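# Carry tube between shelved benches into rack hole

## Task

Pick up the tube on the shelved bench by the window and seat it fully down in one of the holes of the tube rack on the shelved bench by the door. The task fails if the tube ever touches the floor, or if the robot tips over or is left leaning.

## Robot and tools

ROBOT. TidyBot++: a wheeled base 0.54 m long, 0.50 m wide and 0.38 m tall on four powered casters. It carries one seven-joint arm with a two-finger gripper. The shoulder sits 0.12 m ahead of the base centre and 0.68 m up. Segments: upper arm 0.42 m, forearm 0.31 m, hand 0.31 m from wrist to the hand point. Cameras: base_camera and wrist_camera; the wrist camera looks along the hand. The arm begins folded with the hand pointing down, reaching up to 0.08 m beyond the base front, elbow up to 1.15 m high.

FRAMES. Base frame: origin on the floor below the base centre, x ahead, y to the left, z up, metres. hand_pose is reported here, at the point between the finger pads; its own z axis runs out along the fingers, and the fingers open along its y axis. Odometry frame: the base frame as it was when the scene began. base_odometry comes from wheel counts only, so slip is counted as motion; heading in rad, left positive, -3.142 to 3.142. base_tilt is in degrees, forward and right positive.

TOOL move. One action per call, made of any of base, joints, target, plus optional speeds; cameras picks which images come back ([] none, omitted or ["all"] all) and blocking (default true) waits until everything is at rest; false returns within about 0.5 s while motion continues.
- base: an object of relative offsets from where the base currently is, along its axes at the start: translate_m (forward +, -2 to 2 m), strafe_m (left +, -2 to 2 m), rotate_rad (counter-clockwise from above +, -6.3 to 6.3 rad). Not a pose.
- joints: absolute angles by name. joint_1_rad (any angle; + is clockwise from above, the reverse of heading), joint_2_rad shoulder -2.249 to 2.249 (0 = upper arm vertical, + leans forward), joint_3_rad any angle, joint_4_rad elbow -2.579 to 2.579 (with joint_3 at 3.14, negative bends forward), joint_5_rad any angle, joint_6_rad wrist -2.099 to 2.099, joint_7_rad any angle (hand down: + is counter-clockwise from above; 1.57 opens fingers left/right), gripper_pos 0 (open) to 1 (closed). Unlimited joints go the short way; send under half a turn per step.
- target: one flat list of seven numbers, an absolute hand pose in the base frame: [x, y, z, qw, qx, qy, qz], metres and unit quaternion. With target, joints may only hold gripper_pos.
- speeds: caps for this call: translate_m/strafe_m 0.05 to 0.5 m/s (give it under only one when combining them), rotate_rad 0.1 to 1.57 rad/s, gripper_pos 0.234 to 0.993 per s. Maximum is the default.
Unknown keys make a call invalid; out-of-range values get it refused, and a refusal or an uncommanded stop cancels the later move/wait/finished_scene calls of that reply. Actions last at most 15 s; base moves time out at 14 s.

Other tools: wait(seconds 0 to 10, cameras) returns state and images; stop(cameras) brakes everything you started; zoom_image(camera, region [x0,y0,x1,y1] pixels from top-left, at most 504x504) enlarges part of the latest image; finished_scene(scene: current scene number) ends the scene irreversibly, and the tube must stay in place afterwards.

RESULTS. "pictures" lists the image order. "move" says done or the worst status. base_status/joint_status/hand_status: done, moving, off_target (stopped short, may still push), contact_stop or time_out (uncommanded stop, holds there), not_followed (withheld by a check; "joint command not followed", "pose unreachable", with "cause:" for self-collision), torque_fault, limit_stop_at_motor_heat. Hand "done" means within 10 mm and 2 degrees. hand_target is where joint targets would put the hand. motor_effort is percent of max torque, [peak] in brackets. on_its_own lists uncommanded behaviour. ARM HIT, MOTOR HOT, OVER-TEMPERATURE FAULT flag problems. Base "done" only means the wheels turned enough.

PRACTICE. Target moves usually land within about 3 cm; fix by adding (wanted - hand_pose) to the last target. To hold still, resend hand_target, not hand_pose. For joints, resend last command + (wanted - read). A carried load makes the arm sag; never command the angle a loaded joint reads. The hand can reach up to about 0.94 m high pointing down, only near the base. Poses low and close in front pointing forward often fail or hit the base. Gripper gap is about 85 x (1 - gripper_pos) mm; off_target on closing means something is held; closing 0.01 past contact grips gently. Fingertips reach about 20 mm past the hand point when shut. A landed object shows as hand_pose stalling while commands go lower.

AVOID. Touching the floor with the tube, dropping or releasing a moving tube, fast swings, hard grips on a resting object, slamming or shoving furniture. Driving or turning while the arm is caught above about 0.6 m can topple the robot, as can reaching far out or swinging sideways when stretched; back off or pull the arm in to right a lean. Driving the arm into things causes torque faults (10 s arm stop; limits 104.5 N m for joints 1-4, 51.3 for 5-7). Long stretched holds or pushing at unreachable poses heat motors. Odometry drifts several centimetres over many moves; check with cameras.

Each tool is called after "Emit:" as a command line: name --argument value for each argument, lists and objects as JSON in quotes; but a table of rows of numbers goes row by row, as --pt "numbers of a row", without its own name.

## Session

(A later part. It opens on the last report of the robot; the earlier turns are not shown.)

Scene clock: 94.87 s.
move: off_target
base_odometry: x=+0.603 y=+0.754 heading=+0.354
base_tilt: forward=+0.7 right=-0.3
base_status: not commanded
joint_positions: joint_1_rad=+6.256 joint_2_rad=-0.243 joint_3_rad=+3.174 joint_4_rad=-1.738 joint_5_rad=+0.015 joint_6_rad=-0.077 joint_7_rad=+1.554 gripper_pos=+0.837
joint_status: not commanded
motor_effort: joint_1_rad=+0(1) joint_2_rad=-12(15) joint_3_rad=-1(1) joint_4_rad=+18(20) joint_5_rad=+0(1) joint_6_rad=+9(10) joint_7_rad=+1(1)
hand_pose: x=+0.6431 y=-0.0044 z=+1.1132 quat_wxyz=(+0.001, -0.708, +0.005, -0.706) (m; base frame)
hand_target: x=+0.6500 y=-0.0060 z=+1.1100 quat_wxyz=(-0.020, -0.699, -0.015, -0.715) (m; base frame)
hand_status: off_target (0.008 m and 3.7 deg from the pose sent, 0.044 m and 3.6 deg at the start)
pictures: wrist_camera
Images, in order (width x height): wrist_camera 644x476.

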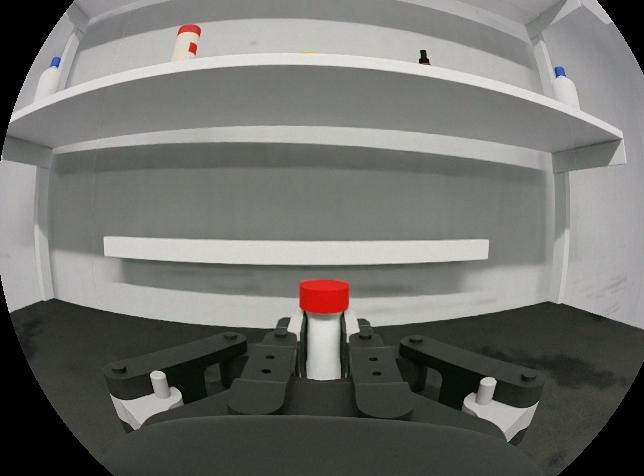

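Emit:
move --target '[0.649,-0.007,1.09,0.02,0.699,0.015,0.715]' --cameras '[]'

Emit:
move --target '[0.649,-0.007,1.075,0.02,0.699,0.015,0.715]' --cameras '["wrist_camera"]'

Emit:
move --target '[0.649,-0.007,1.06,0.02,0.699,0.015,0.715]' --cameras '["wrist_camera"]'

Scene clock: 95.90 s.
move: off_target
base_odometry: x=+0.603 y=+0.754 heading=+0.354
base_tilt: forward=+0.6 right=-0.3
base_status: not commanded
joint_positions: joint_1_rad=+6.256 joint_2_rad=-0.243 joint_3_rad=+3.175 joint_4_rad=-1.805 joint_5_rad=+0.015 joint_6_rad=-0.015 joint_7_rad=+1.554 gripper_pos=+0.837
joint_status: not commanded
motor_effort: joint_1_rad=+0(1) joint_2_rad=-12(13) joint_3_rad=+0(1) joint_4_rad=+18(20) joint_5_rad=+1(1) joint_6_rad=+9(10) joint_7_rad=+1(1)
hand_pose: x=+0.6440 y=-0.0049 z=+1.0906 quat_wxyz=(+0.001, -0.710, +0.005, -0.705) (m; base frame)
hand_target: x=+0.6490 y=-0.0070 z=+1.0900 quat_wxyz=(-0.020, -0.699, -0.015, -0.715) (m; base frame)
hand_status: off_target (0.005 m and 3.8 deg from the pose sent, 0.024 m and 3.7 deg at the start)
pictures: none
No camera images: "cameras" was empty.

Scene clock: 96.60 s.
move: off_target
base_odometry: x=+0.603 y=+0.754 heading=+0.354
base_tilt: forward=+0.7 right=-0.3
base_status: not commanded
joint_positions: joint_1_rad=+6.256 joint_2_rad=-0.243 joint_3_rad=+3.175 joint_4_rad=-1.839 joint_5_rad=+0.015 joint_6_rad=+0.048 joint_7_rad=+1.554 gripper_pos=+0.837
joint_status: not commanded
motor_effort: joint_1_rad=+0(1) joint_2_rad=-11(12) joint_3_rad=+0(1) joint_4_rad=+17(19) joint_5_rad=+0(1) joint_6_rad=+7(9) joint_7_rad=+0(1)
hand_pose: x=+0.6439 y=-0.0046 z=+1.0893 quat_wxyz=(+0.002, -0.699, +0.005, -0.715) (m; base frame)
hand_target: x=+0.6490 y=-0.0070 z=+1.0750 quat_wxyz=(-0.020, -0.699, -0.015, -0.715) (m; base frame)
hand_status: off_target (0.015 m and 3.4 deg from the pose sent, 0.017 m and 3.8 deg at the start)
pictures: wrist_camera
Images, in order (width x height): wrist_camera 644x476.

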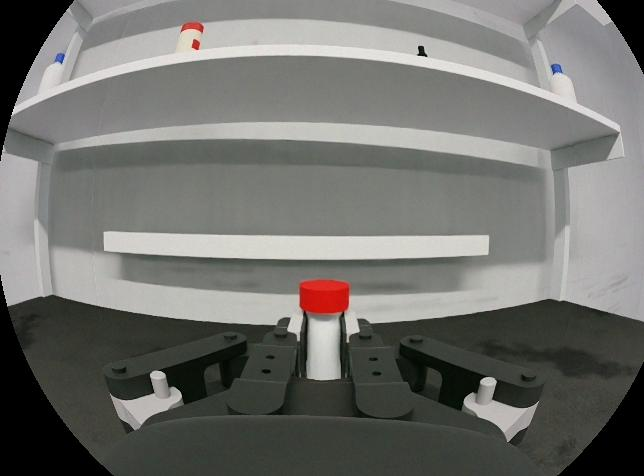

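Scene clock: 97.30 s.
move: off_target
base_odometry: x=+0.603 y=+0.754 heading=+0.354
base_tilt: forward=+0.6 right=-0.3
base_status: not commanded
joint_positions: joint_1_rad=+6.256 joint_2_rad=-0.243 joint_3_rad=+3.175 joint_4_rad=-1.872 joint_5_rad=+0.015 joint_6_rad=+0.113 joint_7_rad=+1.554 gripper_pos=+0.837
joint_status: not commanded
motor_effort: joint_1_rad=-1(1) joint_2_rad=-9(11) joint_3_rad=-1(1) joint_4_rad=+15(17) joint_5_rad=+0(1) joint_6_rad=+5(7) joint_7_rad=+0(1)
hand_pose: x=+0.6430 y=-0.0043 z=+1.0886 quat_wxyz=(+0.002, -0.688, +0.005, -0.726) (m; base frame)
hand_target: x=+0.6490 y=-0.0070 z=+1.0600 quat_wxyz=(-0.020, -0.699, -0.015, -0.715) (m; base frame)
hand_status: off_target (0.029 m and 3.8 deg from the pose sent, 0.030 m and 3.4 deg at the start)
pictures: wrist_camera
Images, in order (width x height): wrist_camera 644x476.

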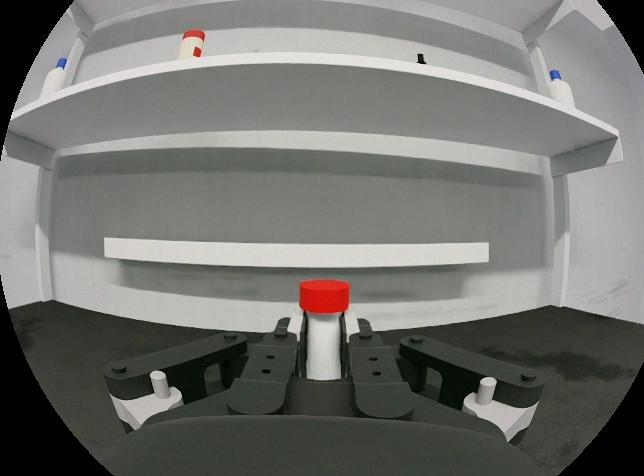

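Emit:
move --target '[0.655,-0.007,1.11,0.02,0.699,0.015,0.715]' --cameras '[]'

Emit:
move --target '[0.62,-0.007,1.16,0.02,0.84,0.015,0.542]' --cameras '["wrist_camera"]'

Emit:
zoom_image --camera "wrist_camera" --region '[170, 200, 490, 430]'

Scene clock: 99.70 s.
move: off_target
base_odometry: x=+0.603 y=+0.754 heading=+0.354
base_tilt: forward=+0.7 right=-0.3
base_status: not commanded
joint_positions: joint_1_rad=+6.253 joint_2_rad=-0.233 joint_3_rad=+3.179 joint_4_rad=-1.767 joint_5_rad=+0.015 joint_6_rad=+0.046 joint_7_rad=+1.554 gripper_pos=+0.837
joint_status: not commanded
motor_effort: joint_1_rad=+0(1) joint_2_rad=-13(14) joint_3_rad=-1(1) joint_4_rad=+19(20) joint_5_rad=+1(1) joint_6_rad=+9(10) joint_7_rad=+1(2)
hand_pose: x=+0.6467 y=-0.0057 z=+1.1287 quat_wxyz=(+0.001, -0.677, +0.006, -0.736) (m; base frame)
hand_target: x=+0.6550 y=-0.0070 z=+1.1100 quat_wxyz=(-0.020, -0.699, -0.015, -0.715) (m; base frame)
hand_status: off_target (0.020 m and 4.8 deg from the pose sent, 0.025 m and 3.8 deg at the start)
pictures: none
No camera images: "cameras" was empty.

Scene clock: 102.07 s.
move: off_target
base_odometry: x=+0.603 y=+0.754 heading=+0.354
base_tilt: forward=+0.7 right=-0.3
base_status: not commanded
joint_positions: joint_1_rad=+6.253 joint_2_rad=-0.114 joint_3_rad=+3.179 joint_4_rad=-1.035 joint_5_rad=+0.015 joint_6_rad=-0.999 joint_7_rad=+1.554 gripper_pos=+0.837
joint_status: not commanded
motor_effort: joint_1_rad=+0(1) joint_2_rad=-14(14) joint_3_rad=+0(1) joint_4_rad=+15(19) joint_5_rad=+0(1) joint_6_rad=+8(10) joint_7_rad=+0(1)
hand_pose: x=+0.6144 y=-0.0084 z=+1.1836 quat_wxyz=(-0.003, -0.819, +0.011, -0.574) (m; base frame)
hand_target: x=+0.6200 y=-0.0070 z=+1.1600 quat_wxyz=(-0.020, -0.840, -0.015, -0.542) (m; base frame)
hand_status: off_target (0.024 m and 5.6 deg from the pose sent, 0.041 m and 29.3 deg at the start)
pictures: wrist_camera
Images, in order (width x height): wrist_camera 644x476.

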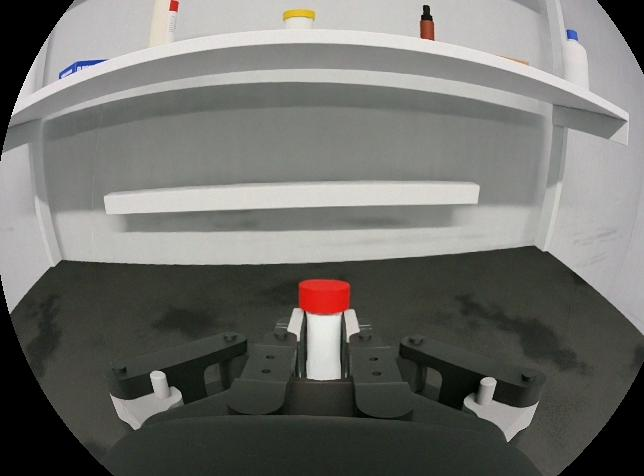

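Scaled by 1.575.

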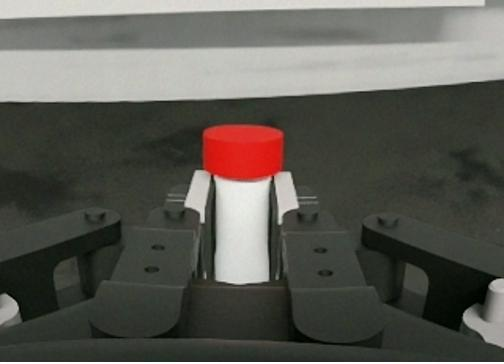

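Emit:
move --target '[0.47,-0.007,1.11,0.02,0.935,0.015,0.355]' --cameras '["wrist_camera"]'

Emit:
zoom_image --camera "wrist_camera" --region '[200, 150, 450, 330]'

Scene clock: 103.83 s.
move: off_target
base_odometry: x=+0.603 y=+0.754 heading=+0.354
base_tilt: forward=+0.6 right=-0.3
base_status: not commanded
joint_positions: joint_1_rad=+6.253 joint_2_rad=-0.115 joint_3_rad=+3.171 joint_4_rad=-0.829 joint_5_rad=+0.015 joint_6_rad=-1.670 joint_7_rad=+1.554 gripper_pos=+0.837
joint_status: not commanded
motor_effort: joint_1_rad=+0(1) joint_2_rad=-10(15) joint_3_rad=-1(1) joint_4_rad=+12(16) joint_5_rad=+1(1) joint_6_rad=+6(9) joint_7_rad=+1(1)
hand_pose: x=+0.4907 y=-0.0045 z=+1.1111 quat_wxyz=(-0.002, -0.929, +0.012, -0.370) (m; base frame)
hand_target: x=+0.4700 y=-0.0070 z=+1.1100 quat_wxyz=(-0.020, -0.935, -0.015, -0.355) (m; base frame)
hand_status: off_target (0.021 m and 4.1 deg from the pose sent, 0.162 m and 28.6 deg at the start)
pictures: wrist_camera
Images, in order (width x height): wrist_camera 644x476.

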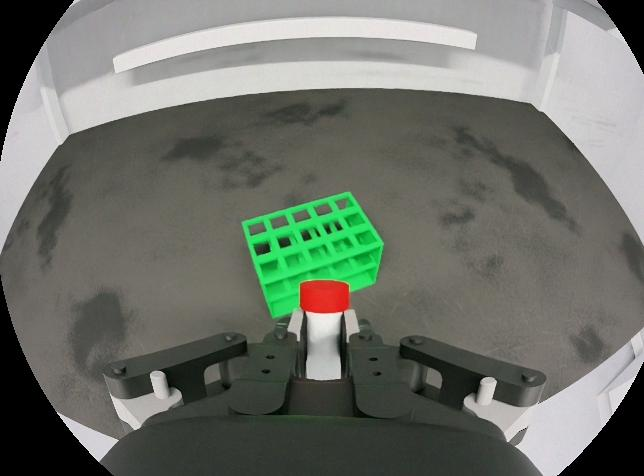

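Scaled by 2.016.

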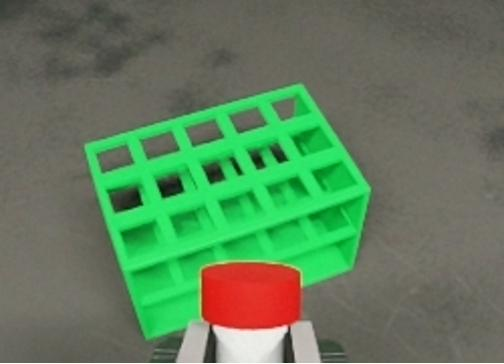

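Emit:
move --target '[0.60,0,1.15,0.02,0.68,0.015,0.733]' --cameras '[]'

Emit:
move --target '[0.66,-0.001,1.105,0.02,0.699,0.015,0.715]' --cameras '[]'

Emit:
move --target '[0.66,-0.001,1.09,0.02,0.699,0.015,0.715]' --cameras '[]'

Emit:
move --target '[0.66,-0.001,1.075,0.02,0.699,0.015,0.715]' --cameras '["wrist_camera"]'

Scene clock: 107.03 s.
move: off_target
base_odometry: x=+0.603 y=+0.754 heading=+0.354
base_tilt: forward=+0.6 right=-0.3
base_status: not commanded
joint_positions: joint_1_rad=+6.273 joint_2_rad=-0.310 joint_3_rad=+3.154 joint_4_rad=-1.728 joint_5_rad=+0.015 joint_6_rad=-0.146 joint_7_rad=+1.554 gripper_pos=+0.837
joint_status: not commanded
motor_effort: joint_1_rad=+0(1) joint_2_rad=-10(12) joint_3_rad=+0(1) joint_4_rad=+18(19) joint_5_rad=+0(1) joint_6_rad=+9(9) joint_7_rad=+1(2)
hand_pose: x=+0.6126 y=-0.0020 z=+1.1325 quat_wxyz=(+0.000, -0.705, +0.003, -0.709) (m; base frame)
hand_target: x=+0.6000 y=+0.0000 z=+1.1500 quat_wxyz=(-0.020, -0.680, -0.015, -0.733) (m; base frame)
hand_status: off_target (0.022 m and 5.0 deg from the pose sent, 0.116 m and 51.0 deg at the start)
pictures: none
No camera images: "cameras" was empty.

Scene clock: 108.37 s.
move: off_target
base_odometry: x=+0.603 y=+0.754 heading=+0.354
base_tilt: forward=+0.7 right=-0.4
base_status: not commanded
joint_positions: joint_1_rad=+6.286 joint_2_rad=-0.215 joint_3_rad=+3.145 joint_4_rad=-1.736 joint_5_rad=+0.015 joint_6_rad=-0.055 joint_7_rad=+1.554 gripper_pos=+0.837
joint_status: not commanded
motor_effort: joint_1_rad=+0(1) joint_2_rad=-13(16) joint_3_rad=+0(1) joint_4_rad=+18(19) joint_5_rad=+0(1) joint_6_rad=+9(10) joint_7_rad=+1(1)
hand_pose: x=+0.6543 y=-0.0024 z=+1.1068 quat_wxyz=(-0.002, -0.709, +0.003, -0.705) (m; base frame)
hand_target: x=+0.6600 y=-0.0010 z=+1.1050 quat_wxyz=(-0.020, -0.699, -0.015, -0.715) (m; base frame)
hand_status: off_target (0.006 m and 3.4 deg from the pose sent, 0.055 m and 3.3 deg at the start)
pictures: none
No camera images: "cameras" was empty.

Scene clock: 109.33 s.
move: off_target
base_odometry: x=+0.603 y=+0.754 heading=+0.354
base_tilt: forward=+0.7 right=-0.4
base_status: not commanded
joint_positions: joint_1_rad=+6.290 joint_2_rad=-0.215 joint_3_rad=+3.142 joint_4_rad=-1.784 joint_5_rad=+0.015 joint_6_rad=-0.005 joint_7_rad=+1.554 gripper_pos=+0.837
joint_status: not commanded
motor_effort: joint_1_rad=+0(1) joint_2_rad=-13(14) joint_3_rad=+0(1) joint_4_rad=+19(19) joint_5_rad=+0(1) joint_6_rad=+9(10) joint_7_rad=+0(2)
hand_pose: x=+0.6547 y=-0.0024 z=+1.0928 quat_wxyz=(-0.002, -0.708, +0.003, -0.706) (m; base frame)
hand_target: x=+0.6600 y=-0.0010 z=+1.0900 quat_wxyz=(-0.020, -0.699, -0.015, -0.715) (m; base frame)
hand_status: off_target (0.006 m and 3.3 deg from the pose sent, 0.018 m and 3.4 deg at the start)
pictures: none
No camera images: "cameras" was empty.

Scene clock: 110.03 s.
move: off_target
base_odometry: x=+0.603 y=+0.754 heading=+0.354
base_tilt: forward=+0.6 right=-0.4
base_status: not commanded
joint_positions: joint_1_rad=+6.291 joint_2_rad=-0.215 joint_3_rad=+3.141 joint_4_rad=-1.819 joint_5_rad=+0.015 joint_6_rad=+0.055 joint_7_rad=+1.554 gripper_pos=+0.837
joint_status: not commanded
motor_effort: joint_1_rad=+0(1) joint_2_rad=-12(13) joint_3_rad=+0(1) joint_4_rad=+17(19) joint_5_rad=+0(1) joint_6_rad=+8(9) joint_7_rad=+0(1)
hand_pose: x=+0.6544 y=-0.0023 z=+1.0896 quat_wxyz=(-0.002, -0.699, +0.003, -0.715) (m; base frame)
hand_target: x=+0.6600 y=-0.0010 z=+1.0750 quat_wxyz=(-0.020, -0.699, -0.015, -0.715) (m; base frame)
hand_status: off_target (0.016 m and 2.9 deg from the pose sent, 0.019 m and 3.3 deg at the start)
pictures: wrist_camera
Images, in order (width x height): wrist_camera 644x476.

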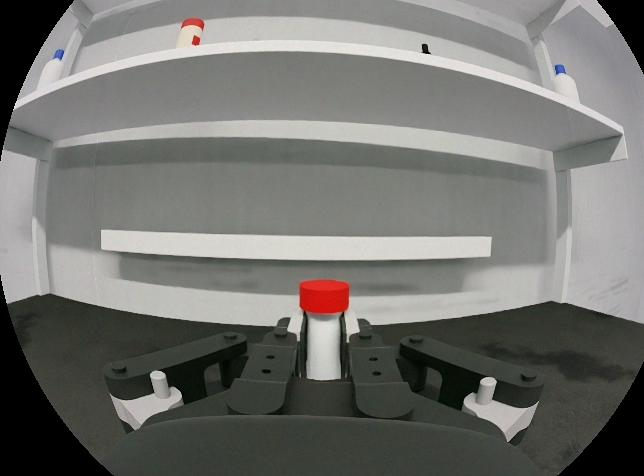

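Emit:
move --target '[0.658,-0.001,1.115,0.02,0.699,0.015,0.715]' --cameras '[]'

Emit:
move --target '[0.658,0.011,1.105,0.02,0.699,0.015,0.715]' --cameras '[]'

Emit:
move --target '[0.658,0.011,1.09,0.02,0.699,0.015,0.715]' --cameras '[]'

Emit:
move --target '[0.658,0.011,1.075,0.02,0.699,0.015,0.715]' --cameras '[]'

Emit:
move --target '[0.658,0.011,1.06,0.02,0.699,0.015,0.715]'

Scene clock: 112.30 s.
move: off_target
base_odometry: x=+0.603 y=+0.754 heading=+0.354
base_tilt: forward=+0.7 right=-0.3
base_status: not commanded
joint_positions: joint_1_rad=+6.292 joint_2_rad=-0.215 joint_3_rad=+3.141 joint_4_rad=-1.741 joint_5_rad=+0.015 joint_6_rad=+0.021 joint_7_rad=+1.554 gripper_pos=+0.837
joint_status: not commanded
motor_effort: joint_1_rad=+0(1) joint_2_rad=-13(15) joint_3_rad=+0(1) joint_4_rad=+18(20) joint_5_rad=+1(1) joint_6_rad=+9(10) joint_7_rad=+1(1)
hand_pose: x=+0.6537 y=-0.0025 z=+1.1273 quat_wxyz=(-0.002, -0.684, +0.003, -0.730) (m; base frame)
hand_target: x=+0.6580 y=-0.0010 z=+1.1150 quat_wxyz=(-0.020, -0.699, -0.015, -0.715) (m; base frame)
hand_status: off_target (0.013 m and 3.8 deg from the pose sent, 0.026 m and 2.9 deg at the start)
pictures: none
No camera images: "cameras" was empty.

Scene clock: 113.33 s.
move: off_target
base_odometry: x=+0.603 y=+0.754 heading=+0.354
base_tilt: forward=+0.7 right=-0.3
base_status: not commanded
joint_positions: joint_1_rad=+6.424 joint_2_rad=-0.215 joint_3_rad=+3.002 joint_4_rad=-1.741 joint_5_rad=+0.015 joint_6_rad=+0.021 joint_7_rad=+1.554 gripper_pos=+0.837
joint_status: not commanded
motor_effort: joint_1_rad=-1(1) joint_2_rad=-13(14) joint_3_rad=+0(1) joint_4_rad=+18(19) joint_5_rad=+1(1) joint_6_rad=+9(9) joint_7_rad=+0(1)
hand_pose: x=+0.6531 y=+0.0124 z=+1.1256 quat_wxyz=(-0.011, -0.684, -0.009, -0.729) (m; base frame)
hand_target: x=+0.6580 y=+0.0110 z=+1.1050 quat_wxyz=(-0.020, -0.699, -0.015, -0.715) (m; base frame)
hand_status: off_target (0.021 m and 2.6 deg from the pose sent, 0.026 m and 3.8 deg at the start)
pictures: none
No camera images: "cameras" was empty.

Scene clock: 114.07 s.
move: off_target
base_odometry: x=+0.603 y=+0.754 heading=+0.354
base_tilt: forward=+0.6 right=-0.3
base_status: not commanded
joint_positions: joint_1_rad=+6.426 joint_2_rad=-0.215 joint_3_rad=+3.000 joint_4_rad=-1.785 joint_5_rad=+0.008 joint_6_rad=+0.025 joint_7_rad=+1.558 gripper_pos=+0.837
joint_status: not commanded
motor_effort: joint_1_rad=+0(1) joint_2_rad=-13(14) joint_3_rad=+0(0) joint_4_rad=+19(20) joint_5_rad=+1(1) joint_6_rad=+9(10) joint_7_rad=-1(2)
hand_pose: x=+0.6539 y=+0.0114 z=+1.0997 quat_wxyz=(-0.011, -0.698, -0.008, -0.716) (m; base frame)
hand_target: x=+0.6580 y=+0.0110 z=+1.0900 quat_wxyz=(-0.020, -0.699, -0.015, -0.715) (m; base frame)
hand_status: off_target (0.011 m and 1.4 deg from the pose sent, 0.036 m and 2.6 deg at the start)
pictures: none
No camera images: "cameras" was empty.

Scene clock: 114.80 s.
move: done
base_odometry: x=+0.603 y=+0.754 heading=+0.354
base_tilt: forward=+0.7 right=-0.3
base_status: not commanded
joint_positions: joint_1_rad=+6.426 joint_2_rad=-0.215 joint_3_rad=+3.000 joint_4_rad=-1.829 joint_5_rad=-0.008 joint_6_rad=+0.051 joint_7_rad=+1.574 gripper_pos=+0.837
joint_status: not commanded
motor_effort: joint_1_rad=+0(1) joint_2_rad=-13(14) joint_3_rad=+0(0) joint_4_rad=+18(19) joint_5_rad=+0(1) joint_6_rad=+9(10) joint_7_rad=+0(1)
hand_pose: x=+0.6537 y=+0.0107 z=+1.0799 quat_wxyz=(-0.011, -0.705, -0.007, -0.709) (m; base frame)
hand_target: x=+0.6580 y=+0.0110 z=+1.0750 quat_wxyz=(-0.020, -0.699, -0.015, -0.715) (m; base frame)
hand_status: done (0.007 m and 1.7 deg from the pose sent, 0.025 m and 1.4 deg at the start)
pictures: none
No camera images: "cameras" was empty.

Scene clock: 115.53 s.
move: done
base_odometry: x=+0.603 y=+0.754 heading=+0.354
base_tilt: forward=+0.6 right=-0.3
base_status: not commanded
joint_positions: joint_1_rad=+6.426 joint_2_rad=-0.215 joint_3_rad=+3.000 joint_4_rad=-1.873 joint_5_rad=-0.026 joint_6_rad=+0.094 joint_7_rad=+1.593 gripper_pos=+0.837
joint_status: not commanded
motor_effort: joint_1_rad=+0(1) joint_2_rad=-13(14) joint_3_rad=+0(0) joint_4_rad=+18(19) joint_5_rad=+1(1) joint_6_rad=+9(10) joint_7_rad=+0(1)
hand_pose: x=+0.6528 y=+0.0096 z=+1.0659 quat_wxyz=(-0.012, -0.705, -0.007, -0.709) (m; base frame)
hand_target: x=+0.6580 y=+0.0110 z=+1.0600 quat_wxyz=(-0.020, -0.699, -0.015, -0.715) (m; base frame)
hand_status: done (0.008 m and 1.7 deg from the pose sent, 0.020 m and 1.7 deg at the start)
pictures: base_camera, wrist_camera
Images, in order (width x height): base_camera 644x364, wrist_camera 644x476.

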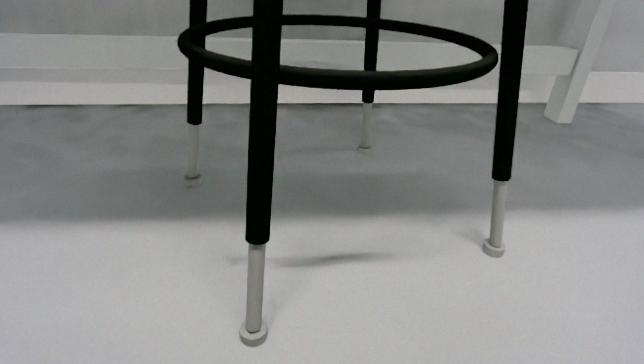

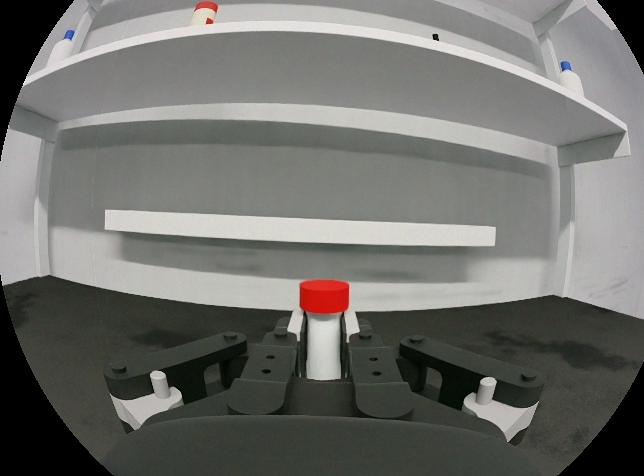

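In a hole. Continue.

Emit:
move --target '[0.658,0.011,1.045,0.02,0.699,0.015,0.715]' --cameras '[]'

Emit:
move --target '[0.658,0.011,1.03,0.02,0.699,0.015,0.715]' --cameras '[]'

Emit:
move --target '[0.658,0.011,1.018,0.02,0.699,0.015,0.715]' --cameras '[]'

Emit:
move --target '[0.658,0.011,1.008,0.02,0.699,0.015,0.715]' --cameras '[]'

Scene clock: 116.43 s.
move: done
base_odometry: x=+0.603 y=+0.754 heading=+0.354
base_tilt: forward=+0.7 right=-0.4
base_status: not commanded
joint_positions: joint_1_rad=+6.422 joint_2_rad=-0.215 joint_3_rad=+3.000 joint_4_rad=-1.919 joint_5_rad=-0.042 joint_6_rad=+0.142 joint_7_rad=+1.611 gripper_pos=+0.837
joint_status: not commanded
motor_effort: joint_1_rad=+0(1) joint_2_rad=-13(14) joint_3_rad=+0(1) joint_4_rad=+18(20) joint_5_rad=+0(1) joint_6_rad=+10(10) joint_7_rad=+0(1)
hand_pose: x=+0.6514 y=+0.0102 z=+1.0524 quat_wxyz=(-0.013, -0.704, -0.008, -0.710) (m; base frame)
hand_target: x=+0.6580 y=+0.0110 z=+1.0450 quat_wxyz=(-0.020, -0.699, -0.015, -0.715) (m; base frame)
hand_status: done (0.010 m and 1.5 deg from the pose sent, 0.022 m and 1.7 deg at the start)
pictures: none
No camera images: "cameras" was empty.

Scene clock: 117.17 s.
move: off_target
base_odometry: x=+0.603 y=+0.754 heading=+0.354
base_tilt: forward=+0.7 right=-0.3
base_status: not commanded
joint_positions: joint_1_rad=+6.408 joint_2_rad=-0.210 joint_3_rad=+3.004 joint_4_rad=-1.961 joint_5_rad=-0.053 joint_6_rad=+0.194 joint_7_rad=+1.625 gripper_pos=+0.837
joint_status: not commanded
motor_effort: joint_1_rad=+0(1) joint_2_rad=-13(14) joint_3_rad=+0(0) joint_4_rad=+18(19) joint_5_rad=+1(1) joint_6_rad=+9(9) joint_7_rad=+1(1)
hand_pose: x=+0.6507 y=+0.0139 z=+1.0400 quat_wxyz=(-0.011, -0.703, -0.011, -0.711) (m; base frame)
hand_target: x=+0.6580 y=+0.0110 z=+1.0300 quat_wxyz=(-0.020, -0.699, -0.015, -0.715) (m; base frame)
hand_status: off_target (0.013 m and 1.3 deg from the pose sent, 0.023 m and 1.5 deg at the start)
pictures: none
No camera images: "cameras" was empty.

Scene clock: 117.87 s.
move: off_target
base_odometry: x=+0.603 y=+0.754 heading=+0.354
base_tilt: forward=+0.7 right=-0.4
base_status: not commanded
joint_positions: joint_1_rad=+6.392 joint_2_rad=-0.203 joint_3_rad=+3.012 joint_4_rad=-1.994 joint_5_rad=-0.059 joint_6_rad=+0.237 joint_7_rad=+1.633 gripper_pos=+0.837
joint_status: not commanded
motor_effort: joint_1_rad=+0(1) joint_2_rad=-13(14) joint_3_rad=+0(0) joint_4_rad=+18(19) joint_5_rad=+1(1) joint_6_rad=+9(9) joint_7_rad=+1(1)
hand_pose: x=+0.6509 y=+0.0156 z=+1.0289 quat_wxyz=(-0.009, -0.702, -0.012, -0.712) (m; base frame)
hand_target: x=+0.6580 y=+0.0110 z=+1.0180 quat_wxyz=(-0.020, -0.699, -0.015, -0.715) (m; base frame)
hand_status: off_target (0.014 m and 1.4 deg from the pose sent, 0.023 m and 1.3 deg at the start)
pictures: none
No camera images: "cameras" was empty.

Scene clock: 118.53 s.
move: off_target
base_odometry: x=+0.603 y=+0.754 heading=+0.354
base_tilt: forward=+0.7 right=-0.3
base_status: not commanded
joint_positions: joint_1_rad=+6.379 joint_2_rad=-0.196 joint_3_rad=+3.021 joint_4_rad=-2.022 joint_5_rad=-0.062 joint_6_rad=+0.273 joint_7_rad=+1.637 gripper_pos=+0.837
joint_status: not commanded
motor_effort: joint_1_rad=+0(1) joint_2_rad=-13(14) joint_3_rad=+0(0) joint_4_rad=+18(19) joint_5_rad=+1(1) joint_6_rad=+9(10) joint_7_rad=+1(2)
hand_pose: x=+0.6512 y=+0.0163 z=+1.0198 quat_wxyz=(-0.008, -0.701, -0.012, -0.713) (m; base frame)
hand_target: x=+0.6580 y=+0.0110 z=+1.0080 quat_wxyz=(-0.020, -0.699, -0.015, -0.715) (m; base frame)
hand_status: off_target (0.015 m and 1.4 deg from the pose sent, 0.023 m and 1.4 deg at the start)
pictures: none
No camera images: "cameras" was empty.

Emit:
move --target '[0.658,0.011,0.998,0.02,0.699,0.015,0.715]' --cameras '[]'

Emit:
move --joints '{"gripper_pos":0.65}' --speeds '{"gripper_pos":0.3}'

Scene clock: 119.30 s.
move: off_target
base_odometry: x=+0.603 y=+0.754 heading=+0.354
base_tilt: forward=+0.7 right=-0.4
base_status: not commanded
joint_positions: joint_1_rad=+6.366 joint_2_rad=-0.192 joint_3_rad=+3.031 joint_4_rad=-2.046 joint_5_rad=-0.064 joint_6_rad=+0.314 joint_7_rad=+1.640 gripper_pos=+0.837
joint_status: not commanded
motor_effort: joint_1_rad=+0(1) joint_2_rad=-13(13) joint_3_rad=+0(0) joint_4_rad=+18(18) joint_5_rad=+1(1) joint_6_rad=+9(9) joint_7_rad=+1(1)
hand_pose: x=+0.6506 y=+0.0165 z=+1.0155 quat_wxyz=(-0.007, -0.697, -0.013, -0.717) (m; base frame)
hand_target: x=+0.6580 y=+0.0110 z=+0.9980 quat_wxyz=(-0.020, -0.699, -0.015, -0.715) (m; base frame)
hand_status: off_target (0.020 m and 1.5 deg from the pose sent, 0.023 m and 1.4 deg at the start)
pictures: none
No camera images: "cameras" was empty.

Scene clock: 120.47 s.
move: done
base_odometry: x=+0.603 y=+0.754 heading=+0.354
base_tilt: forward=+0.7 right=-0.3
base_status: not commanded
joint_positions: joint_1_rad=+6.365 joint_2_rad=-0.189 joint_3_rad=+3.031 joint_4_rad=-2.047 joint_5_rad=-0.064 joint_6_rad=+0.314 joint_7_rad=+1.640 gripper_pos=+0.651
joint_status: all done
motor_effort: joint_1_rad=+0(1) joint_2_rad=-13(14) joint_3_rad=+0(0) joint_4_rad=+18(18) joint_5_rad=+1(1) joint_6_rad=+8(9) joint_7_rad=+1(2)
hand_pose: x=+0.6515 y=+0.0164 z=+1.0134 quat_wxyz=(-0.007, -0.698, -0.012, -0.716) (m; base frame)
hand_target: x=+0.6580 y=+0.0110 z=+0.9980 quat_wxyz=(-0.020, -0.699, -0.015, -0.715) (m; base frame)
hand_status: not commanded
pictures: base_camera, wrist_camera
Images, in order (width x height): base_camera 644x364, wrist_camera 644x476.

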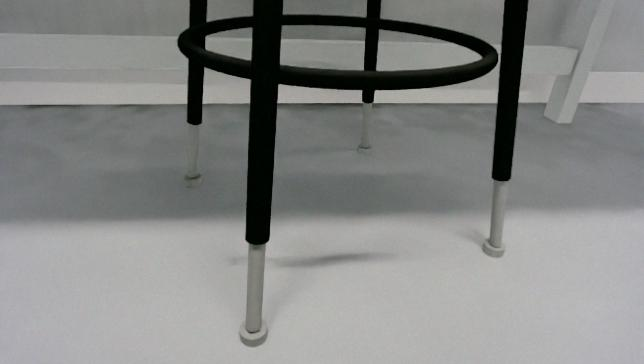

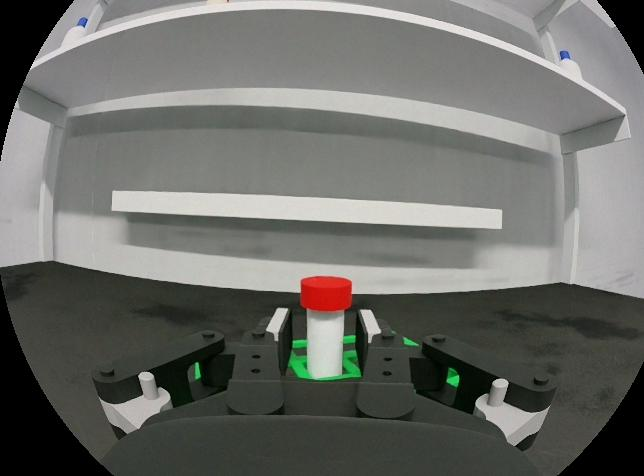

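Emit:
move --joints '{"gripper_pos":0}' --cameras '[]'

Emit:
move --base '{"translate_m":-0.2}'

Scene clock: 121.70 s.
move: done
base_odometry: x=+0.603 y=+0.754 heading=+0.354
base_tilt: forward=+0.7 right=-0.4
base_status: not commanded
joint_positions: joint_1_rad=+6.365 joint_2_rad=-0.189 joint_3_rad=+3.031 joint_4_rad=-2.047 joint_5_rad=-0.064 joint_6_rad=+0.314 joint_7_rad=+1.640 gripper_pos=+0.000
joint_status: all done
motor_effort: joint_1_rad=+0(1) joint_2_rad=-13(14) joint_3_rad=+0(0) joint_4_rad=+18(18) joint_5_rad=+0(1) joint_6_rad=+8(9) joint_7_rad=+0(1)
hand_pose: x=+0.6515 y=+0.0164 z=+1.0134 quat_wxyz=(-0.007, -0.698, -0.012, -0.716) (m; base frame)
hand_target: x=+0.6580 y=+0.0110 z=+0.9980 quat_wxyz=(-0.020, -0.699, -0.015, -0.715) (m; base frame)
hand_status: not commanded
pictures: none
No camera images: "cameras" was empty.

Scene clock: 123.30 s.
move: done
base_odometry: x=+0.415 y=+0.685 heading=+0.354
base_tilt: forward=+0.7 right=-0.4
base_status: done
joint_positions: joint_1_rad=+6.365 joint_2_rad=-0.177 joint_3_rad=+3.031 joint_4_rad=-2.048 joint_5_rad=-0.065 joint_6_rad=+0.314 joint_7_rad=+1.640 gripper_pos=+0.000
joint_status: not commanded
motor_effort: joint_1_rad=+0(1) joint_2_rad=-13(16) joint_3_rad=+0(1) joint_4_rad=+17(18) joint_5_rad=+0(1) joint_6_rad=+9(9) joint_7_rad=+1(1)
hand_pose: x=+0.6551 y=+0.0163 z=+1.0066 quat_wxyz=(-0.007, -0.702, -0.012, -0.712) (m; base frame)
hand_target: x=+0.6580 y=+0.0110 z=+0.9980 quat_wxyz=(-0.020, -0.699, -0.015, -0.715) (m; base frame)
hand_status: not commanded
pictures: base_camera, wrist_camera
Images, in order (width x height): base_camera 644x364, wrist_camera 644x476.

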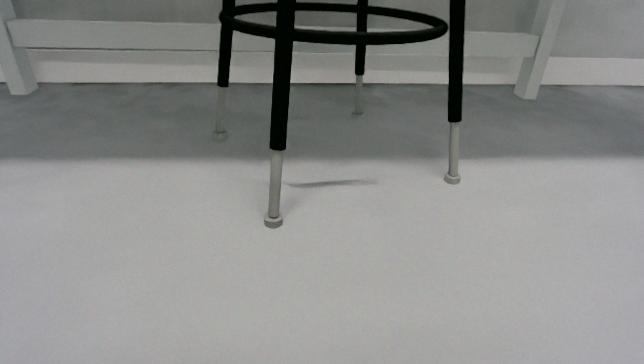

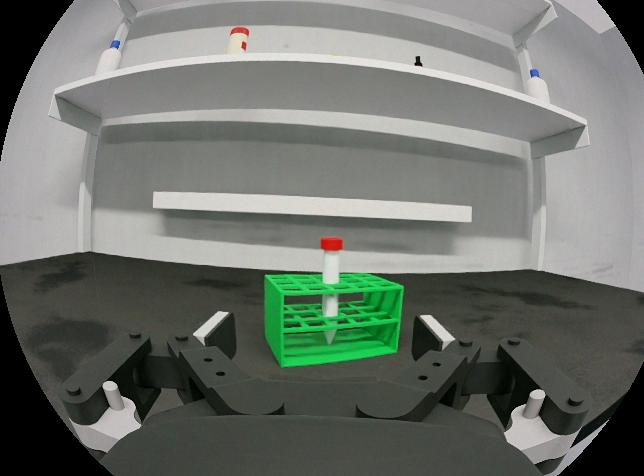

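Emit:
zoom_image --camera "wrist_camera" --region '[250, 220, 420, 380]'

Scaled by 2.965.

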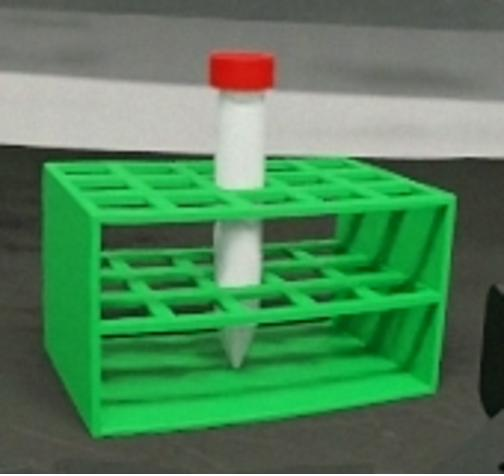

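Emit:
move --target '[0.655,0.012,1.11,0.02,0.699,0.015,0.715]' --joints '{"gripper_pos":1}' --cameras '[]'

Emit:
move --base '{"translate_m":0.195}' --cameras '[]'

Emit:
move --target '[0.655,0.012,1.085,0.02,0.699,0.015,0.715]'

Scene clock: 125.63 s.
move: off_target
base_odometry: x=+0.415 y=+0.685 heading=+0.354
base_tilt: forward=+0.6 right=-0.3
base_status: not commanded
joint_positions: joint_1_rad=+6.429 joint_2_rad=-0.187 joint_3_rad=+3.000 joint_4_rad=-1.762 joint_5_rad=-0.027 joint_6_rad=+0.052 joint_7_rad=+1.631 gripper_pos=+1.000
joint_status: all done
motor_effort: joint_1_rad=+0(1) joint_2_rad=-14(15) joint_3_rad=+0(0) joint_4_rad=+18(19) joint_5_rad=+0(1) joint_6_rad=+8(10) joint_7_rad=+1(1)
hand_pose: x=+0.6652 y=+0.0091 z=+1.1074 quat_wxyz=(-0.024, -0.690, -0.019, -0.723) (m; base frame)
hand_target: x=+0.6550 y=+0.0120 z=+1.1100 quat_wxyz=(-0.020, -0.699, -0.015, -0.715) (m; base frame)
hand_status: off_target (0.011 m and 1.5 deg from the pose sent, 0.104 m and 1.7 deg at the start)
pictures: none
No camera images: "cameras" was empty.

Scene clock: 127.20 s.
move: done
base_odometry: x=+0.598 y=+0.752 heading=+0.354
base_tilt: forward=+0.6 right=-0.3
base_status: done
joint_positions: joint_1_rad=+6.432 joint_2_rad=-0.198 joint_3_rad=+2.996 joint_4_rad=-1.761 joint_5_rad=-0.026 joint_6_rad=+0.048 joint_7_rad=+1.631 gripper_pos=+1.000
joint_status: not commanded
motor_effort: joint_1_rad=+0(1) joint_2_rad=-13(19) joint_3_rad=+0(2) joint_4_rad=+18(19) joint_5_rad=+0(1) joint_6_rad=+9(10) joint_7_rad=+1(1)
hand_pose: x=+0.6608 y=+0.0101 z=+1.1122 quat_wxyz=(-0.025, -0.688, -0.020, -0.725) (m; base frame)
hand_target: x=+0.6550 y=+0.0120 z=+1.1100 quat_wxyz=(-0.020, -0.699, -0.015, -0.715) (m; base frame)
hand_status: not commanded
pictures: none
No camera images: "cameras" was empty.

Scene clock: 128.03 s.
move: done
base_odometry: x=+0.598 y=+0.752 heading=+0.354
base_tilt: forward=+0.7 right=-0.3
base_status: not commanded
joint_positions: joint_1_rad=+6.432 joint_2_rad=-0.198 joint_3_rad=+2.994 joint_4_rad=-1.808 joint_5_rad=-0.027 joint_6_rad=+0.050 joint_7_rad=+1.631 gripper_pos=+1.000
joint_status: not commanded
motor_effort: joint_1_rad=+0(0) joint_2_rad=-13(15) joint_3_rad=+0(0) joint_4_rad=+19(20) joint_5_rad=+0(1) joint_6_rad=+8(10) joint_7_rad=+0(1)
hand_pose: x=+0.6610 y=+0.0106 z=+1.0834 quat_wxyz=(-0.024, -0.704, -0.020, -0.710) (m; base frame)
hand_target: x=+0.6550 y=+0.0120 z=+1.0850 quat_wxyz=(-0.020, -0.699, -0.015, -0.715) (m; base frame)
hand_status: done (0.006 m and 1.2 deg from the pose sent, 0.028 m and 1.9 deg at the start)
pictures: base_camera, wrist_camera
Images, in order (width x height): base_camera 644x364, wrist_camera 644x476.

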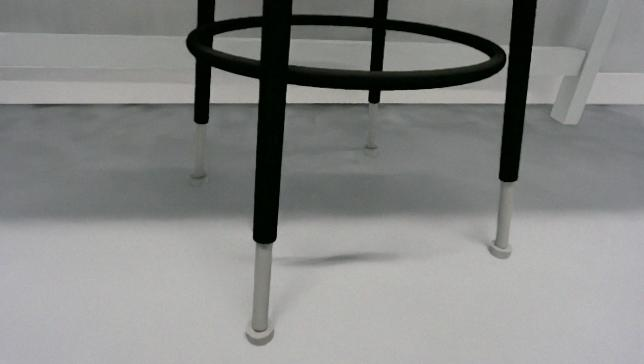

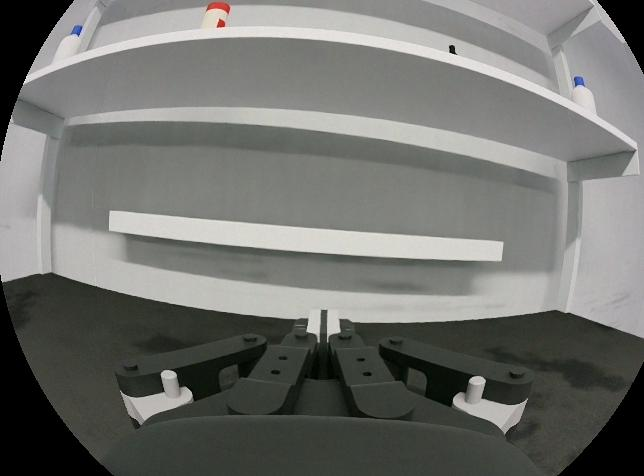

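Emit:
move --target '[0.652,0.018,1.072,0.02,0.699,0.015,0.715]' --cameras '[]'

Emit:
move --target '[0.652,0.018,1.06,0.02,0.699,0.015,0.715]' --cameras '[]'

Emit:
move --target '[0.652,0.018,1.048,0.02,0.699,0.015,0.715]' --cameras '[]'

Emit:
move --target '[0.652,0.018,1.036,0.02,0.699,0.015,0.715]'

Scene clock: 129.10 s.
move: off_target
base_odometry: x=+0.598 y=+0.752 heading=+0.354
base_tilt: forward=+0.7 right=-0.3
base_status: not commanded
joint_positions: joint_1_rad=+6.486 joint_2_rad=-0.198 joint_3_rad=+2.933 joint_4_rad=-1.846 joint_5_rad=-0.041 joint_6_rad=+0.059 joint_7_rad=+1.631 gripper_pos=+1.000
joint_status: not commanded
motor_effort: joint_1_rad=+0(1) joint_2_rad=-13(14) joint_3_rad=+0(1) joint_4_rad=+19(19) joint_5_rad=+1(1) joint_6_rad=+9(10) joint_7_rad=+0(1)
hand_pose: x=+0.6602 y=+0.0172 z=+1.0610 quat_wxyz=(-0.022, -0.715, -0.021, -0.699) (m; base frame)
hand_target: x=+0.6520 y=+0.0180 z=+1.0720 quat_wxyz=(-0.020, -0.699, -0.015, -0.715) (m; base frame)
hand_status: off_target (0.014 m and 2.7 deg from the pose sent, 0.016 m and 1.2 deg at the start)
pictures: none
No camera images: "cameras" was empty.

Scene clock: 129.77 s.
move: off_target
base_odometry: x=+0.598 y=+0.752 heading=+0.354
base_tilt: forward=+0.7 right=-0.3
base_status: not commanded
joint_positions: joint_1_rad=+6.486 joint_2_rad=-0.198 joint_3_rad=+2.933 joint_4_rad=-1.879 joint_5_rad=-0.055 joint_6_rad=+0.095 joint_7_rad=+1.632 gripper_pos=+1.000
joint_status: not commanded
motor_effort: joint_1_rad=+0(1) joint_2_rad=-12(13) joint_3_rad=+0(1) joint_4_rad=+18(19) joint_5_rad=+0(1) joint_6_rad=+8(9) joint_7_rad=+0(1)
hand_pose: x=+0.6592 y=+0.0160 z=+1.0520 quat_wxyz=(-0.018, -0.714, -0.015, -0.700) (m; base frame)
hand_target: x=+0.6520 y=+0.0180 z=+1.0600 quat_wxyz=(-0.020, -0.699, -0.015, -0.715) (m; base frame)
hand_status: off_target (0.011 m and 2.4 deg from the pose sent, 0.008 m and 2.7 deg at the start)
pictures: none
No camera images: "cameras" was empty.

Scene clock: 130.43 s.
move: done
base_odometry: x=+0.598 y=+0.752 heading=+0.354
base_tilt: forward=+0.7 right=-0.3
base_status: not commanded
joint_positions: joint_1_rad=+6.483 joint_2_rad=-0.198 joint_3_rad=+2.933 joint_4_rad=-1.904 joint_5_rad=-0.071 joint_6_rad=+0.144 joint_7_rad=+1.636 gripper_pos=+1.000
joint_status: not commanded
motor_effort: joint_1_rad=+0(0) joint_2_rad=-12(13) joint_3_rad=+1(1) joint_4_rad=+16(18) joint_5_rad=+0(1) joint_6_rad=+7(9) joint_7_rad=+1(1)
hand_pose: x=+0.6582 y=+0.0160 z=+1.0517 quat_wxyz=(-0.014, -0.705, -0.010, -0.709) (m; base frame)
hand_target: x=+0.6520 y=+0.0180 z=+1.0480 quat_wxyz=(-0.020, -0.699, -0.015, -0.715) (m; base frame)
hand_status: done (0.007 m and 1.3 deg from the pose sent, 0.009 m and 2.4 deg at the start)
pictures: none
No camera images: "cameras" was empty.

Scene clock: 131.10 s.
move: off_target
base_odometry: x=+0.598 y=+0.752 heading=+0.354
base_tilt: forward=+0.7 right=-0.3
base_status: not commanded
joint_positions: joint_1_rad=+6.471 joint_2_rad=-0.198 joint_3_rad=+2.936 joint_4_rad=-1.931 joint_5_rad=-0.086 joint_6_rad=+0.196 joint_7_rad=+1.646 gripper_pos=+1.000
joint_status: not commanded
motor_effort: joint_1_rad=+0(1) joint_2_rad=-10(12) joint_3_rad=+0(1) joint_4_rad=+15(16) joint_5_rad=+1(1) joint_6_rad=+6(7) joint_7_rad=+1(1)
hand_pose: x=+0.6566 y=+0.0186 z=+1.0510 quat_wxyz=(-0.011, -0.696, -0.010, -0.717) (m; base frame)
hand_target: x=+0.6520 y=+0.0180 z=+1.0360 quat_wxyz=(-0.020, -0.699, -0.015, -0.715) (m; base frame)
hand_status: off_target (0.016 m and 1.2 deg from the pose sent, 0.017 m and 1.3 deg at the start)
pictures: base_camera, wrist_camera
Images, in order (width x height): base_camera 644x364, wrist_camera 644x476.

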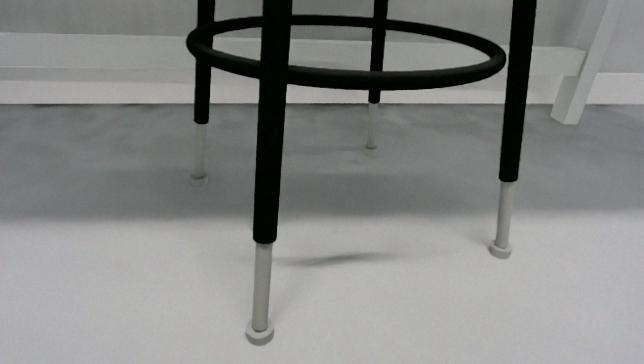

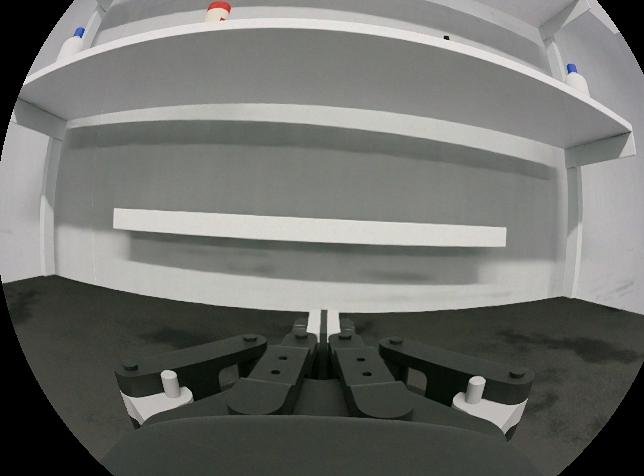

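Emit:
move --target '[0.652,0.018,1.09,0.02,0.699,0.015,0.715]' --cameras '[]'

Emit:
move --base '{"translate_m":-0.2}' --cameras '[]'

Emit:
move --target '[0.655,0.016,1.0,0.02,0.699,0.015,0.715]' --joints '{"gripper_pos":0}' --cameras '["wrist_camera"]'

Emit:
zoom_image --camera "wrist_camera" --region '[250, 220, 420, 380]'

Scene clock: 132.47 s.
move: done
base_odometry: x=+0.598 y=+0.752 heading=+0.354
base_tilt: forward=+0.7 right=-0.4
base_status: not commanded
joint_positions: joint_1_rad=+6.493 joint_2_rad=-0.199 joint_3_rad=+2.932 joint_4_rad=-1.826 joint_5_rad=-0.066 joint_6_rad=+0.108 joint_7_rad=+1.645 gripper_pos=+1.000
joint_status: not commanded
motor_effort: joint_1_rad=+0(1) joint_2_rad=-13(14) joint_3_rad=+1(1) joint_4_rad=+18(20) joint_5_rad=+1(1) joint_6_rad=+9(10) joint_7_rad=+0(1)
hand_pose: x=+0.6601 y=+0.0136 z=+1.0895 quat_wxyz=(-0.021, -0.690, -0.014, -0.723) (m; base frame)
hand_target: x=+0.6520 y=+0.0180 z=+1.0900 quat_wxyz=(-0.020, -0.699, -0.015, -0.715) (m; base frame)
hand_status: done (0.009 m and 1.4 deg from the pose sent, 0.039 m and 1.2 deg at the start)
pictures: none
No camera images: "cameras" was empty.

Scene clock: 134.13 s.
move: done
base_odometry: x=+0.410 y=+0.683 heading=+0.354
base_tilt: forward=+0.7 right=-0.4
base_status: done
joint_positions: joint_1_rad=+6.496 joint_2_rad=-0.213 joint_3_rad=+2.929 joint_4_rad=-1.825 joint_5_rad=-0.066 joint_6_rad=+0.107 joint_7_rad=+1.645 gripper_pos=+1.000
joint_status: not commanded
motor_effort: joint_1_rad=+0(2) joint_2_rad=-13(16) joint_3_rad=+1(2) joint_4_rad=+19(20) joint_5_rad=+0(1) joint_6_rad=+9(10) joint_7_rad=+0(1)
hand_pose: x=+0.6543 y=+0.0153 z=+1.0970 quat_wxyz=(-0.023, -0.685, -0.015, -0.728) (m; base frame)
hand_target: x=+0.6520 y=+0.0180 z=+1.0900 quat_wxyz=(-0.020, -0.699, -0.015, -0.715) (m; base frame)
hand_status: not commanded
pictures: none
No camera images: "cameras" was empty.

Scene clock: 135.70 s.
move: off_target
base_odometry: x=+0.410 y=+0.683 heading=+0.354
base_tilt: forward=+0.6 right=-0.3
base_status: not commanded
joint_positions: joint_1_rad=+6.394 joint_2_rad=-0.191 joint_3_rad=+2.986 joint_4_rad=-2.048 joint_5_rad=-0.101 joint_6_rad=+0.294 joint_7_rad=+1.670 gripper_pos=+0.000
joint_status: all done
motor_effort: joint_1_rad=+0(1) joint_2_rad=-13(14) joint_3_rad=+0(1) joint_4_rad=+18(19) joint_5_rad=+1(1) joint_6_rad=+9(10) joint_7_rad=+0(2)
hand_pose: x=+0.6502 y=+0.0239 z=+1.0069 quat_wxyz=(-0.007, -0.705, -0.015, -0.709) (m; base frame)
hand_target: x=+0.6550 y=+0.0160 z=+1.0000 quat_wxyz=(-0.020, -0.699, -0.015, -0.715) (m; base frame)
hand_status: off_target (0.012 m and 1.8 deg from the pose sent, 0.097 m and 2.2 deg at the start)
pictures: wrist_camera
Images, in order (width x height): wrist_camera 644x476.

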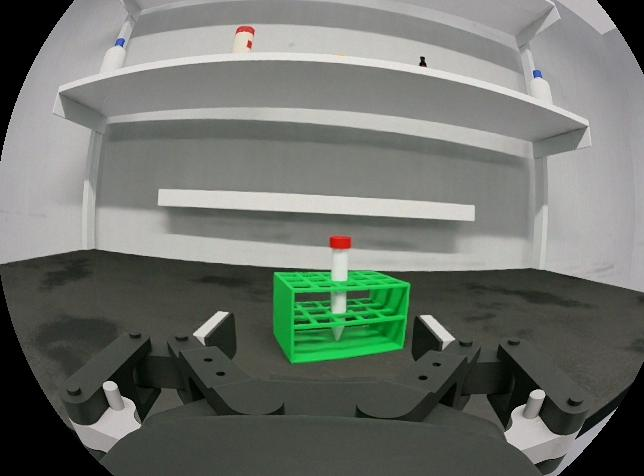

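Scaled by 2.965.

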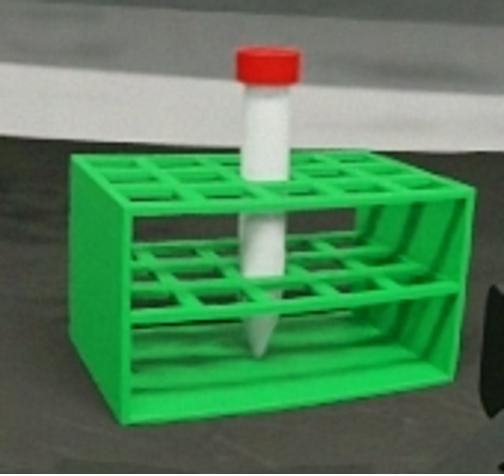

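Emit:
finished_scene --scene 1

The scene is finished: the task was done.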